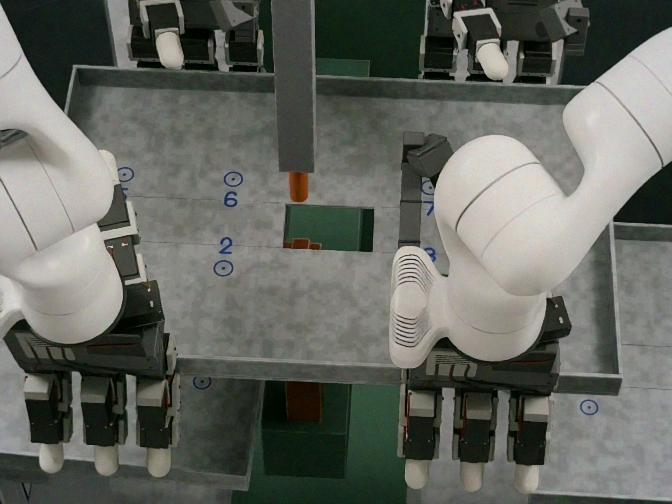

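>>> wait(
  seconds=0,
  cameras=["cam_east", "cam_west"],
)

Scene clock: 740.73 s.
Joint torques (N m): arm1=[17.31 -39.87 -7.23 -13.68 10.22 10.03 -1.49] | arm2=[-6.5 -22.77 -3.14 -6.59 -1.78 -5.89 -0.54] | arm3=[12.35 -32.12 -2.38 -10.81 7.27 8.52 -0.84] | arm4=[-7.51 -29.09 -4.48 -13.05 -3.9 7.11 -0.81]
Motor temperatures (°C): arm1=[36 40 32 33 39 46 44] | arm2=[31 35 32 33 41 42 40] | arm3=[36 40 30 31 38 48 40] | arm4=[35 38 33 33 36 48 42]
Flange force (N): arm1=[5.0 -46.9 3.8] | arm2=[-5.1 -18.3 -10.3] | arm3=[9.5 -29.6 -4.0] | arm4=[-0.4 -27.0 -8.4]
Joint velocities: within noise
arm1.joint_positions: joint1_rad=-1.081 joint2_rad=+1.756 joint3_rad=-1.318 joint4_rad=+1.924 joint5_rad=+2.008 joint6_rad=+1.523 joint7_rad=+4.096 hand_index_mcp=+0.996 hand_index_abd=-0.016 hand_index_pip=+0.936 hand_index_dip=+0.709 hand_middle_mcp=+1.000 hand_middle_abd=-0.009 hand_middle_pip=+0.937 hand_middle_dip=+0.709 hand_ring_mcp=+1.002 hand_ring_abd=-0.007 hand_ring_pip=+0.912 hand_ring_dip=+0.700 hand_thumb_cmc=-0.800 hand_thumb_axl=+0.677 hand_thumb_mcp=+0.212 hand_thumb_ipl=+0.168 hand_current_limit=+0.400 hand_speed=-0.600
arm1.joint_status: not commanded
arm1.hand_state: blocked,goal,goal,goal,blocked,goal,goal,goal,blocked,goal,blocked,goal,goal,goal,goal,goal
arm1.index_mcp_current_ma: -3
arm1.index_abd_current_ma: 13
arm1.index_pip_current_ma: 17
arm1.index_dip_current_ma: 7
arm1.middle_mcp_current_ma: 18
arm1.middle_abd_current_ma: 1
arm1.middle_pip_current_ma: -3
arm1.middle_dip_current_ma: -2
arm1.ring_mcp_current_ma: 13
arm1.ring_abd_current_ma: 13
arm1.ring_pip_current_ma: 14
arm1.ring_dip_current_ma: 4
arm1.thumb_cmc_current_ma: -4
arm1.thumb_axl_current_ma: 1
arm1.thumb_mcp_current_ma: -9
arm1.thumb_ipl_current_ma: -2
arm1.hand_goal_index_mcp: 0.914
arm1.hand_goal_index_abd: 0.000
arm1.hand_goal_index_pip: 0.950
arm1.hand_goal_index_dip: 0.696
arm1.hand_goal_middle_mcp: 0.914
arm1.hand_goal_middle_abd: 0.000
arm1.hand_goal_middle_pip: 0.950
arm1.hand_goal_middle_dip: 0.696
arm1.hand_goal_ring_mcp: 0.914
arm1.hand_goal_ring_abd: 0.000
arm1.hand_goal_ring_pip: 0.950
arm1.hand_goal_ring_dip: 0.696
arm1.hand_goal_thumb_cmc: -0.800
arm1.hand_goal_thumb_axl: 0.678
arm1.hand_goal_thumb_mcp: 0.226
arm1.hand_goal_thumb_ipl: 0.168
arm1.hand: x=-0.1300 y=+0.0847 z=+0.9240 quat_wxyz=(-0.105, -0.995, +0.000, +0.000)
arm1.hand_target: x=-0.1300 y=+0.0847 z=+0.9240 quat_wxyz=(-0.105, -0.995, +0.000, +0.000)
arm1.hand_status: done (0.000 m and 0.0 deg from the pose sent, 0.267 m and 0.0 deg at the start)
arm2.joint_positions: joint1_rad=+1.230 joint2_rad=+1.407 joint3_rad=+0.658 joint4_rad=+2.003 joint5_rad=+1.104 joint6_rad=-0.846 joint7_rad=-0.642 hand_index_mcp=+0.973 hand_index_abd=+0.002 hand_index_pip=+0.946 hand_index_dip=+0.693 hand_middle_mcp=+0.981 hand_middle_abd=+0.004 hand_middle_pip=+0.944 hand_middle_dip=+0.695 hand_ring_mcp=+0.988 hand_ring_abd=+0.006 hand_ring_pip=+0.944 hand_ring_dip=+0.692 hand_thumb_cmc=-0.803 hand_thumb_axl=+0.677 hand_thumb_mcp=+0.222 hand_thumb_ipl=+0.168 hand_current_limit=+0.400 hand_speed=-0.600
arm2.joint_status: not commanded
arm2.hand_state: blocked,goal,goal,goal,blocked,goal,goal,goal,blocked,goal,goal,goal,goal,goal,goal,goal
arm2.index_mcp_current_ma: 258
arm2.index_abd_current_ma: 1
arm2.index_pip_current_ma: -4
arm2.index_dip_current_ma: -14
arm2.middle_mcp_current_ma: 304
arm2.middle_abd_current_ma: 8
arm2.middle_pip_current_ma: -35
arm2.middle_dip_current_ma: -6
arm2.ring_mcp_current_ma: 343
arm2.ring_abd_current_ma: 21
arm2.ring_pip_current_ma: -14
arm2.ring_dip_current_ma: -14
arm2.thumb_cmc_current_ma: -10
arm2.thumb_axl_current_ma: 7
arm2.thumb_mcp_current_ma: -19
arm2.thumb_ipl_current_ma: -5
arm2.hand_goal_index_mcp: 0.914
arm2.hand_goal_index_abd: 0.000
arm2.hand_goal_index_pip: 0.950
arm2.hand_goal_index_dip: 0.696
arm2.hand_goal_middle_mcp: 0.914
arm2.hand_goal_middle_abd: 0.000
arm2.hand_goal_middle_pip: 0.950
arm2.hand_goal_middle_dip: 0.696
arm2.hand_goal_ring_mcp: 0.914
arm2.hand_goal_ring_abd: 0.000
arm2.hand_goal_ring_pip: 0.950
arm2.hand_goal_ring_dip: 0.696
arm2.hand_goal_thumb_cmc: -0.800
arm2.hand_goal_thumb_axl: 0.678
arm2.hand_goal_thumb_mcp: 0.226
arm2.hand_goal_thumb_ipl: 0.168
arm2.hand: x=+0.1400 y=+0.0870 z=+0.9240 quat_wxyz=(+0.105, +0.995, +0.000, +0.000)
arm2.hand_target: x=+0.1400 y=+0.0870 z=+0.9240 quat_wxyz=(+0.105, +0.995, +0.000, +0.000)
arm2.hand_status: done (0.000 m and 0.0 deg from the pose sent, 0.267 m and 0.0 deg at the start)
arm3.joint_positions: joint1_rad=-1.034 joint2_rad=+1.639 joint3_rad=-1.106 joint4_rad=+1.934 joint5_rad=+1.981 joint6_rad=+1.291 joint7_rad=+4.058 hand_index_mcp=+0.998 hand_index_abd=+0.017 hand_index_pip=+0.937 hand_index_dip=+0.691 hand_middle_mcp=+1.000 hand_middle_abd=+0.008 hand_middle_pip=+0.939 hand_middle_dip=+0.691 hand_ring_mcp=+1.001 hand_ring_abd=-0.002 hand_ring_pip=+0.929 hand_ring_dip=+0.692 hand_thumb_cmc=-0.803 hand_thumb_axl=+0.677 hand_thumb_mcp=+0.212 hand_thumb_ipl=+0.168 hand_current_limit=+0.400 hand_speed=-0.600
arm3.joint_status: not commanded
arm3.hand_state: blocked,goal,goal,goal,blocked,goal,goal,goal,blocked,goal,blocked,goal,goal,goal,goal,goal
arm3.index_mcp_current_ma: 15
arm3.index_abd_current_ma: 3
arm3.index_pip_current_ma: 7
arm3.index_dip_current_ma: -8
arm3.middle_mcp_current_ma: 7
arm3.middle_abd_current_ma: -8
arm3.middle_pip_current_ma: 7
arm3.middle_dip_current_ma: -11
arm3.ring_mcp_current_ma: 9
arm3.ring_abd_current_ma: 4
arm3.ring_pip_current_ma: 6
arm3.ring_dip_current_ma: 0
arm3.thumb_cmc_current_ma: -5
arm3.thumb_axl_current_ma: 0
arm3.thumb_mcp_current_ma: -10
arm3.thumb_ipl_current_ma: -9
arm3.hand_goal_index_mcp: 0.914
arm3.hand_goal_index_abd: 0.000
arm3.hand_goal_index_pip: 0.950
arm3.hand_goal_index_dip: 0.696
arm3.hand_goal_middle_mcp: 0.914
arm3.hand_goal_middle_abd: 0.000
arm3.hand_goal_middle_pip: 0.950
arm3.hand_goal_middle_dip: 0.696
arm3.hand_goal_ring_mcp: 0.914
arm3.hand_goal_ring_abd: 0.000
arm3.hand_goal_ring_pip: 0.950
arm3.hand_goal_ring_dip: 0.696
arm3.hand_goal_thumb_cmc: -0.800
arm3.hand_goal_thumb_axl: 0.678
arm3.hand_goal_thumb_mcp: 0.226
arm3.hand_goal_thumb_ipl: 0.168
arm3.hand: x=+0.1800 y=-0.0816 z=+0.9240 quat_wxyz=(+0.000, +0.000, -0.995, -0.104)
arm3.hand_target: x=+0.1800 y=-0.0816 z=+0.9240 quat_wxyz=(+0.000, +0.000, -0.995, -0.104)
arm3.hand_status: done (0.000 m and 0.0 deg from the pose sent, 0.267 m and 0.0 deg at the start)
arm4.joint_positions: joint1_rad=+1.378 joint2_rad=+1.330 joint3_rad=+0.470 joint4_rad=+1.915 joint5_rad=-1.988 joint6_rad=+0.625 joint7_rad=+2.557 hand_index_mcp=+0.983 hand_index_abd=-0.003 hand_index_pip=+0.940 hand_index_dip=+0.694 hand_middle_mcp=+0.992 hand_middle_abd=+0.009 hand_middle_pip=+0.943 hand_middle_dip=+0.700 hand_ring_mcp=+1.001 hand_ring_abd=-0.010 hand_ring_pip=+0.940 hand_ring_dip=+0.688 hand_thumb_cmc=-0.805 hand_thumb_axl=+0.677 hand_thumb_mcp=+0.219 hand_thumb_ipl=+0.168 hand_current_limit=+0.400 hand_speed=-0.600
arm4.joint_status: not commanded
arm4.hand_state: blocked,goal,goal,goal,blocked,goal,goal,goal,blocked,goal,goal,goal,goal,goal,goal,goal
arm4.index_mcp_current_ma: 76
arm4.index_abd_current_ma: 1
arm4.index_pip_current_ma: -9
arm4.index_dip_current_ma: 10
arm4.middle_mcp_current_ma: 73
arm4.middle_abd_current_ma: -4
arm4.middle_pip_current_ma: -19
arm4.middle_dip_current_ma: -11
arm4.ring_mcp_current_ma: 94
arm4.ring_abd_current_ma: 18
arm4.ring_pip_current_ma: -1
arm4.ring_dip_current_ma: 17
arm4.thumb_cmc_current_ma: 19
arm4.thumb_axl_current_ma: 3
arm4.thumb_mcp_current_ma: -4
arm4.thumb_ipl_current_ma: -21
arm4.hand_goal_index_mcp: 0.914
arm4.hand_goal_index_abd: 0.000
arm4.hand_goal_index_pip: 0.950
arm4.hand_goal_index_dip: 0.696
arm4.hand_goal_middle_mcp: 0.914
arm4.hand_goal_middle_abd: 0.000
arm4.hand_goal_middle_pip: 0.950
arm4.hand_goal_middle_dip: 0.696
arm4.hand_goal_ring_mcp: 0.914
arm4.hand_goal_ring_abd: 0.000
arm4.hand_goal_ring_pip: 0.950
arm4.hand_goal_ring_dip: 0.696
arm4.hand_goal_thumb_cmc: -0.800
arm4.hand_goal_thumb_axl: 0.678
arm4.hand_goal_thumb_mcp: 0.226
arm4.hand_goal_thumb_ipl: 0.168
arm4.hand: x=-0.1300 y=-0.0843 z=+0.9240 quat_wxyz=(+0.000, +0.000, +0.995, +0.105)
arm4.hand_target: x=-0.1300 y=-0.0843 z=+0.9240 quat_wxyz=(+0.000, +0.000, +0.995, +0.105)
arm4.hand_status: done (0.000 m and 0.0 deg from the pose sent, 0.267 m and 0.0 deg at the start)

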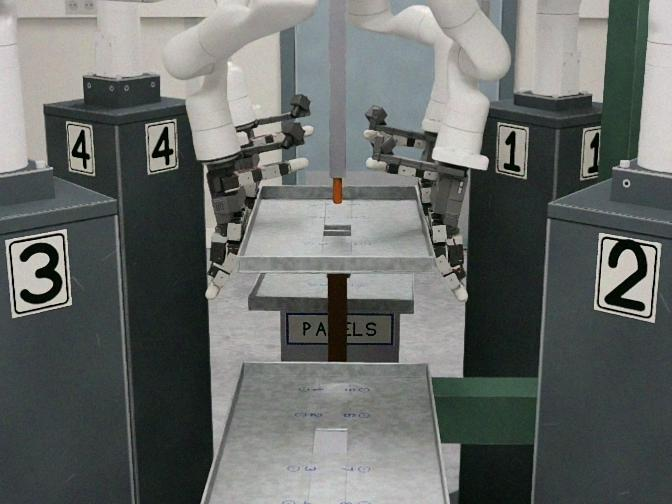

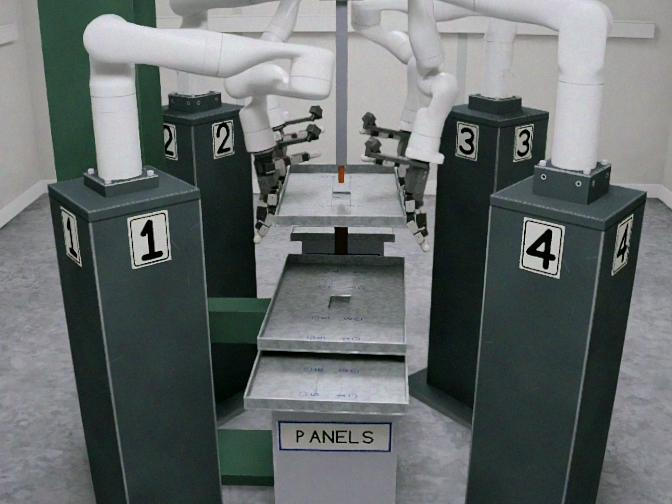

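>>> move(
  arm1={"target": [-0.4257, 0.0902, 0.924, 0.10445, 0.99406, -0.02951, -0.0031], "speed": 0.12},
  arm2={"target": [-0.1561, 0.0765, 0.924, 0.10445, 0.99406, -0.02951, -0.0031], "speed": 0.12},
  arm3={"target": [-0.1262, -0.0942, 0.924, 0.0031, 0.02951, 0.99406, 0.10445], "speed": 0.12},
  arm4={"target": [-0.4357, -0.0785, 0.924, 0.0031, 0.02951, 0.99406, 0.10445], "speed": 0.12},
  cameras=["cam_front", "cam_tips", "cam_west"],
)

Scene clock: 746.43 s.
Joint torques (N m): arm1=[3.8 -37.89 -19.93 -21.03 16.09 8.14 -1.72] | arm2=[-5.67 -32.02 2.12 -9.7 -4.46 0.04 -0.3] | arm3=[16.75 -35.45 2.63 -12.07 9.96 -1.12 -0.43] | arm4=[7.75 -31.95 16.62 -16.16 -8.65 8.38 -1.29]
Motor temperatures (°C): arm1=[36 40 32 34 39 46 44] | arm2=[31 35 32 33 41 42 40] | arm3=[36 40 30 31 38 48 40] | arm4=[35 38 33 33 36 48 42]
Flange force (N): arm1=[-1.3 -64.0 -6.1] | arm2=[4.6 -13.8 -1.0] | arm3=[-0.8 -26.8 -7.4] | arm4=[13.7 -43.6 -5.4]
move: arm1 done; arm2 done; arm3 done; arm4 done
Joint velocities: within noise
arm1.joint_positions: joint1_rad=-0.305 joint2_rad=+1.669 joint3_rad=-0.988 joint4_rad=+2.422 joint5_rad=+2.284 joint6_rad=+1.374 joint7_rad=+4.224 hand_index_mcp=+0.999 hand_index_abd=-0.014 hand_index_pip=+0.935 hand_index_dip=+0.709 hand_middle_mcp=+1.001 hand_middle_abd=-0.010 hand_middle_pip=+0.931 hand_middle_dip=+0.709 hand_ring_mcp=+1.002 hand_ring_abd=+0.006 hand_ring_pip=+0.913 hand_ring_dip=+0.700 hand_thumb_cmc=-0.800 hand_thumb_axl=+0.677 hand_thumb_mcp=+0.212 hand_thumb_ipl=+0.168 hand_current_limit=+0.400 hand_speed=-0.600
arm1.joint_status: not commanded
arm1.hand_state: blocked,goal,goal,goal,blocked,goal,goal,goal,blocked,goal,blocked,goal,goal,goal,goal,goal
arm1.index_mcp_current_ma: -3
arm1.index_abd_current_ma: 7
arm1.index_pip_current_ma: 10
arm1.index_dip_current_ma: 1
arm1.middle_mcp_current_ma: 21
arm1.middle_abd_current_ma: -7
arm1.middle_pip_current_ma: 2
arm1.middle_dip_current_ma: 6
arm1.ring_mcp_current_ma: 5
arm1.ring_abd_current_ma: 11
arm1.ring_pip_current_ma: 16
arm1.ring_dip_current_ma: 9
arm1.thumb_cmc_current_ma: 0
arm1.thumb_axl_current_ma: -7
arm1.thumb_mcp_current_ma: 1
arm1.thumb_ipl_current_ma: 7
arm1.hand_goal_index_mcp: 0.914
arm1.hand_goal_index_abd: 0.000
arm1.hand_goal_index_pip: 0.950
arm1.hand_goal_index_dip: 0.696
arm1.hand_goal_middle_mcp: 0.914
arm1.hand_goal_middle_abd: 0.000
arm1.hand_goal_middle_pip: 0.950
arm1.hand_goal_middle_dip: 0.696
arm1.hand_goal_ring_mcp: 0.914
arm1.hand_goal_ring_abd: 0.000
arm1.hand_goal_ring_pip: 0.950
arm1.hand_goal_ring_dip: 0.696
arm1.hand_goal_thumb_cmc: -0.800
arm1.hand_goal_thumb_axl: 0.678
arm1.hand_goal_thumb_mcp: 0.226
arm1.hand_goal_thumb_ipl: 0.168
arm1.hand: x=-0.4257 y=+0.0902 z=+0.9240 quat_wxyz=(-0.104, -0.994, +0.029, +0.003)
arm1.hand_target: x=-0.4257 y=+0.0902 z=+0.9240 quat_wxyz=(-0.104, -0.994, +0.030, +0.003)
arm1.hand_status: done (0.000 m and 0.0 deg from the pose sent, 0.296 m and 3.4 deg at the start)
arm2.joint_positions: joint1_rad=+1.699 joint2_rad=+1.598 joint3_rad=+0.895 joint4_rad=+1.003 joint5_rad=+1.716 joint6_rad=-1.033 joint7_rad=-1.399 hand_index_mcp=+0.971 hand_index_abd=-0.003 hand_index_pip=+0.947 hand_index_dip=+0.693 hand_middle_mcp=+0.979 hand_middle_abd=+0.004 hand_middle_pip=+0.948 hand_middle_dip=+0.695 hand_ring_mcp=+0.986 hand_ring_abd=+0.006 hand_ring_pip=+0.949 hand_ring_dip=+0.692 hand_thumb_cmc=-0.803 hand_thumb_axl=+0.677 hand_thumb_mcp=+0.222 hand_thumb_ipl=+0.168 hand_current_limit=+0.400 hand_speed=-0.600
arm2.joint_status: not commanded
arm2.hand_state: blocked,goal,goal,goal,blocked,goal,goal,goal,blocked,goal,goal,goal,goal,goal,goal,goal
arm2.index_mcp_current_ma: 248
arm2.index_abd_current_ma: -10
arm2.index_pip_current_ma: -6
arm2.index_dip_current_ma: -14
arm2.middle_mcp_current_ma: 302
arm2.middle_abd_current_ma: 6
arm2.middle_pip_current_ma: -12
arm2.middle_dip_current_ma: -2
arm2.ring_mcp_current_ma: 323
arm2.ring_abd_current_ma: 16
arm2.ring_pip_current_ma: 8
arm2.ring_dip_current_ma: -16
arm2.thumb_cmc_current_ma: -9
arm2.thumb_axl_current_ma: 3
arm2.thumb_mcp_current_ma: -12
arm2.thumb_ipl_current_ma: -1
arm2.hand_goal_index_mcp: 0.914
arm2.hand_goal_index_abd: 0.000
arm2.hand_goal_index_pip: 0.950
arm2.hand_goal_index_dip: 0.696
arm2.hand_goal_middle_mcp: 0.914
arm2.hand_goal_middle_abd: 0.000
arm2.hand_goal_middle_pip: 0.950
arm2.hand_goal_middle_dip: 0.696
arm2.hand_goal_ring_mcp: 0.914
arm2.hand_goal_ring_abd: 0.000
arm2.hand_goal_ring_pip: 0.950
arm2.hand_goal_ring_dip: 0.696
arm2.hand_goal_thumb_cmc: -0.800
arm2.hand_goal_thumb_axl: 0.678
arm2.hand_goal_thumb_mcp: 0.226
arm2.hand_goal_thumb_ipl: 0.168
arm2.hand: x=-0.1561 y=+0.0765 z=+0.9240 quat_wxyz=(+0.104, +0.994, -0.030, -0.003)
arm2.hand_target: x=-0.1561 y=+0.0765 z=+0.9240 quat_wxyz=(+0.104, +0.994, -0.030, -0.003)
arm2.hand_status: done (0.000 m and 0.0 deg from the pose sent, 0.296 m and 3.4 deg at the start)
arm3.joint_positions: joint1_rad=-1.740 joint2_rad=+1.722 joint3_rad=-1.307 joint4_rad=+0.804 joint5_rad=+1.698 joint6_rad=+1.327 joint7_rad=+4.483 hand_index_mcp=+1.000 hand_index_abd=+0.011 hand_index_pip=+0.938 hand_index_dip=+0.691 hand_middle_mcp=+1.000 hand_middle_abd=+0.004 hand_middle_pip=+0.939 hand_middle_dip=+0.691 hand_ring_mcp=+1.001 hand_ring_abd=-0.010 hand_ring_pip=+0.928 hand_ring_dip=+0.692 hand_thumb_cmc=-0.803 hand_thumb_axl=+0.677 hand_thumb_mcp=+0.212 hand_thumb_ipl=+0.168 hand_current_limit=+0.400 hand_speed=-0.600
arm3.joint_status: not commanded
arm3.hand_state: blocked,goal,goal,goal,blocked,goal,goal,goal,blocked,goal,blocked,goal,goal,goal,goal,goal
arm3.index_mcp_current_ma: 15
arm3.index_abd_current_ma: 3
arm3.index_pip_current_ma: 10
arm3.index_dip_current_ma: -8
arm3.middle_mcp_current_ma: 17
arm3.middle_abd_current_ma: -5
arm3.middle_pip_current_ma: 9
arm3.middle_dip_current_ma: -11
arm3.ring_mcp_current_ma: 16
arm3.ring_abd_current_ma: 5
arm3.ring_pip_current_ma: 0
arm3.ring_dip_current_ma: -5
arm3.thumb_cmc_current_ma: 0
arm3.thumb_axl_current_ma: -1
arm3.thumb_mcp_current_ma: -4
arm3.thumb_ipl_current_ma: -5
arm3.hand_goal_index_mcp: 0.914
arm3.hand_goal_index_abd: 0.000
arm3.hand_goal_index_pip: 0.950
arm3.hand_goal_index_dip: 0.696
arm3.hand_goal_middle_mcp: 0.914
arm3.hand_goal_middle_abd: 0.000
arm3.hand_goal_middle_pip: 0.950
arm3.hand_goal_middle_dip: 0.696
arm3.hand_goal_ring_mcp: 0.914
arm3.hand_goal_ring_abd: 0.000
arm3.hand_goal_ring_pip: 0.950
arm3.hand_goal_ring_dip: 0.696
arm3.hand_goal_thumb_cmc: -0.800
arm3.hand_goal_thumb_axl: 0.678
arm3.hand_goal_thumb_mcp: 0.226
arm3.hand_goal_thumb_ipl: 0.168
arm3.hand: x=-0.1262 y=-0.0942 z=+0.9239 quat_wxyz=(-0.003, -0.030, -0.994, -0.104)
arm3.hand_target: x=-0.1262 y=-0.0942 z=+0.9240 quat_wxyz=(-0.003, -0.030, -0.994, -0.104)
arm3.hand_status: done (0.000 m and 0.0 deg from the pose sent, 0.306 m and 3.4 deg at the start)
arm4.joint_positions: joint1_rad=+0.582 joint2_rad=+1.359 joint3_rad=+0.228 joint4_rad=+2.303 joint5_rad=-2.918 joint6_rad=+0.730 joint7_rad=+2.597 hand_index_mcp=+0.991 hand_index_abd=-0.009 hand_index_pip=+0.942 hand_index_dip=+0.694 hand_middle_mcp=+0.998 hand_middle_abd=+0.010 hand_middle_pip=+0.940 hand_middle_dip=+0.700 hand_ring_mcp=+1.001 hand_ring_abd=+0.030 hand_ring_pip=+0.941 hand_ring_dip=+0.688 hand_thumb_cmc=-0.805 hand_thumb_axl=+0.677 hand_thumb_mcp=+0.219 hand_thumb_ipl=+0.168 hand_current_limit=+0.400 hand_speed=-0.600
arm4.joint_status: not commanded
arm4.hand_state: blocked,goal,goal,goal,blocked,goal,goal,goal,blocked,blocked,goal,goal,goal,goal,goal,goal
arm4.index_mcp_current_ma: 75
arm4.index_abd_current_ma: -2
arm4.index_pip_current_ma: 1
arm4.index_dip_current_ma: 2
arm4.middle_mcp_current_ma: 68
arm4.middle_abd_current_ma: -6
arm4.middle_pip_current_ma: -9
arm4.middle_dip_current_ma: -10
arm4.ring_mcp_current_ma: 95
arm4.ring_abd_current_ma: 22
arm4.ring_pip_current_ma: -7
arm4.ring_dip_current_ma: 1
arm4.thumb_cmc_current_ma: -4
arm4.thumb_axl_current_ma: -9
arm4.thumb_mcp_current_ma: 6
arm4.thumb_ipl_current_ma: -9
arm4.hand_goal_index_mcp: 0.914
arm4.hand_goal_index_abd: 0.000
arm4.hand_goal_index_pip: 0.950
arm4.hand_goal_index_dip: 0.696
arm4.hand_goal_middle_mcp: 0.914
arm4.hand_goal_middle_abd: 0.000
arm4.hand_goal_middle_pip: 0.950
arm4.hand_goal_middle_dip: 0.696
arm4.hand_goal_ring_mcp: 0.914
arm4.hand_goal_ring_abd: 0.000
arm4.hand_goal_ring_pip: 0.950
arm4.hand_goal_ring_dip: 0.696
arm4.hand_goal_thumb_cmc: -0.800
arm4.hand_goal_thumb_axl: 0.678
arm4.hand_goal_thumb_mcp: 0.226
arm4.hand_goal_thumb_ipl: 0.168
arm4.hand: x=-0.4357 y=-0.0785 z=+0.9240 quat_wxyz=(+0.003, +0.030, +0.994, +0.104)
arm4.hand_target: x=-0.4357 y=-0.0785 z=+0.9240 quat_wxyz=(+0.003, +0.030, +0.994, +0.104)
arm4.hand_status: done (0.000 m and 0.0 deg from the pose sent, 0.306 m and 3.4 deg at the start)

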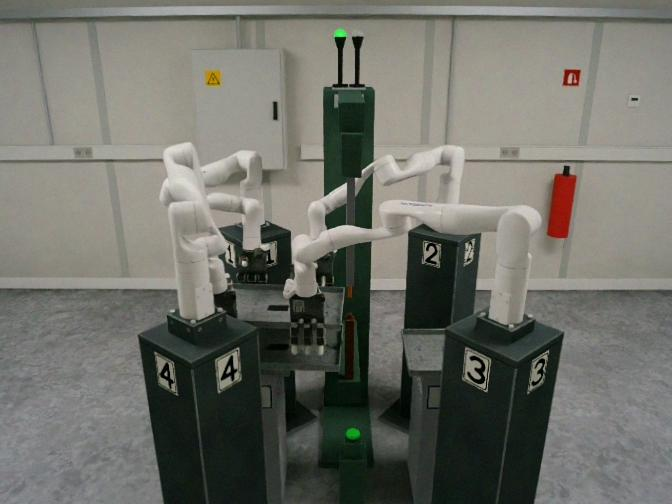

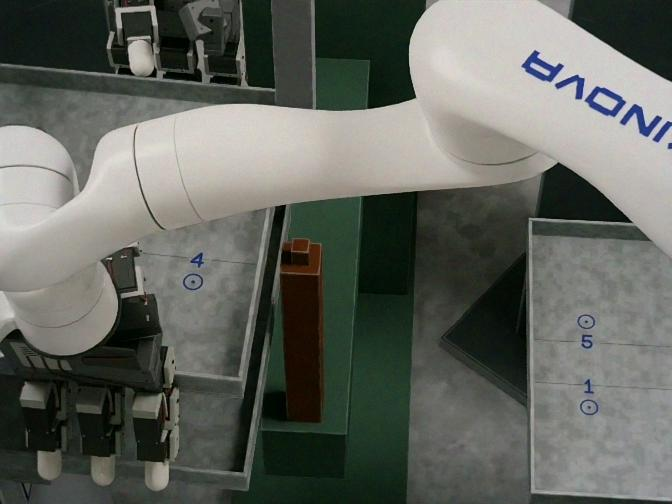

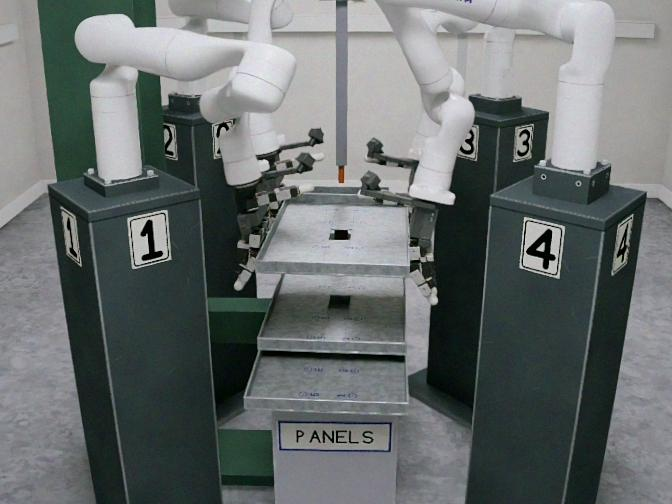

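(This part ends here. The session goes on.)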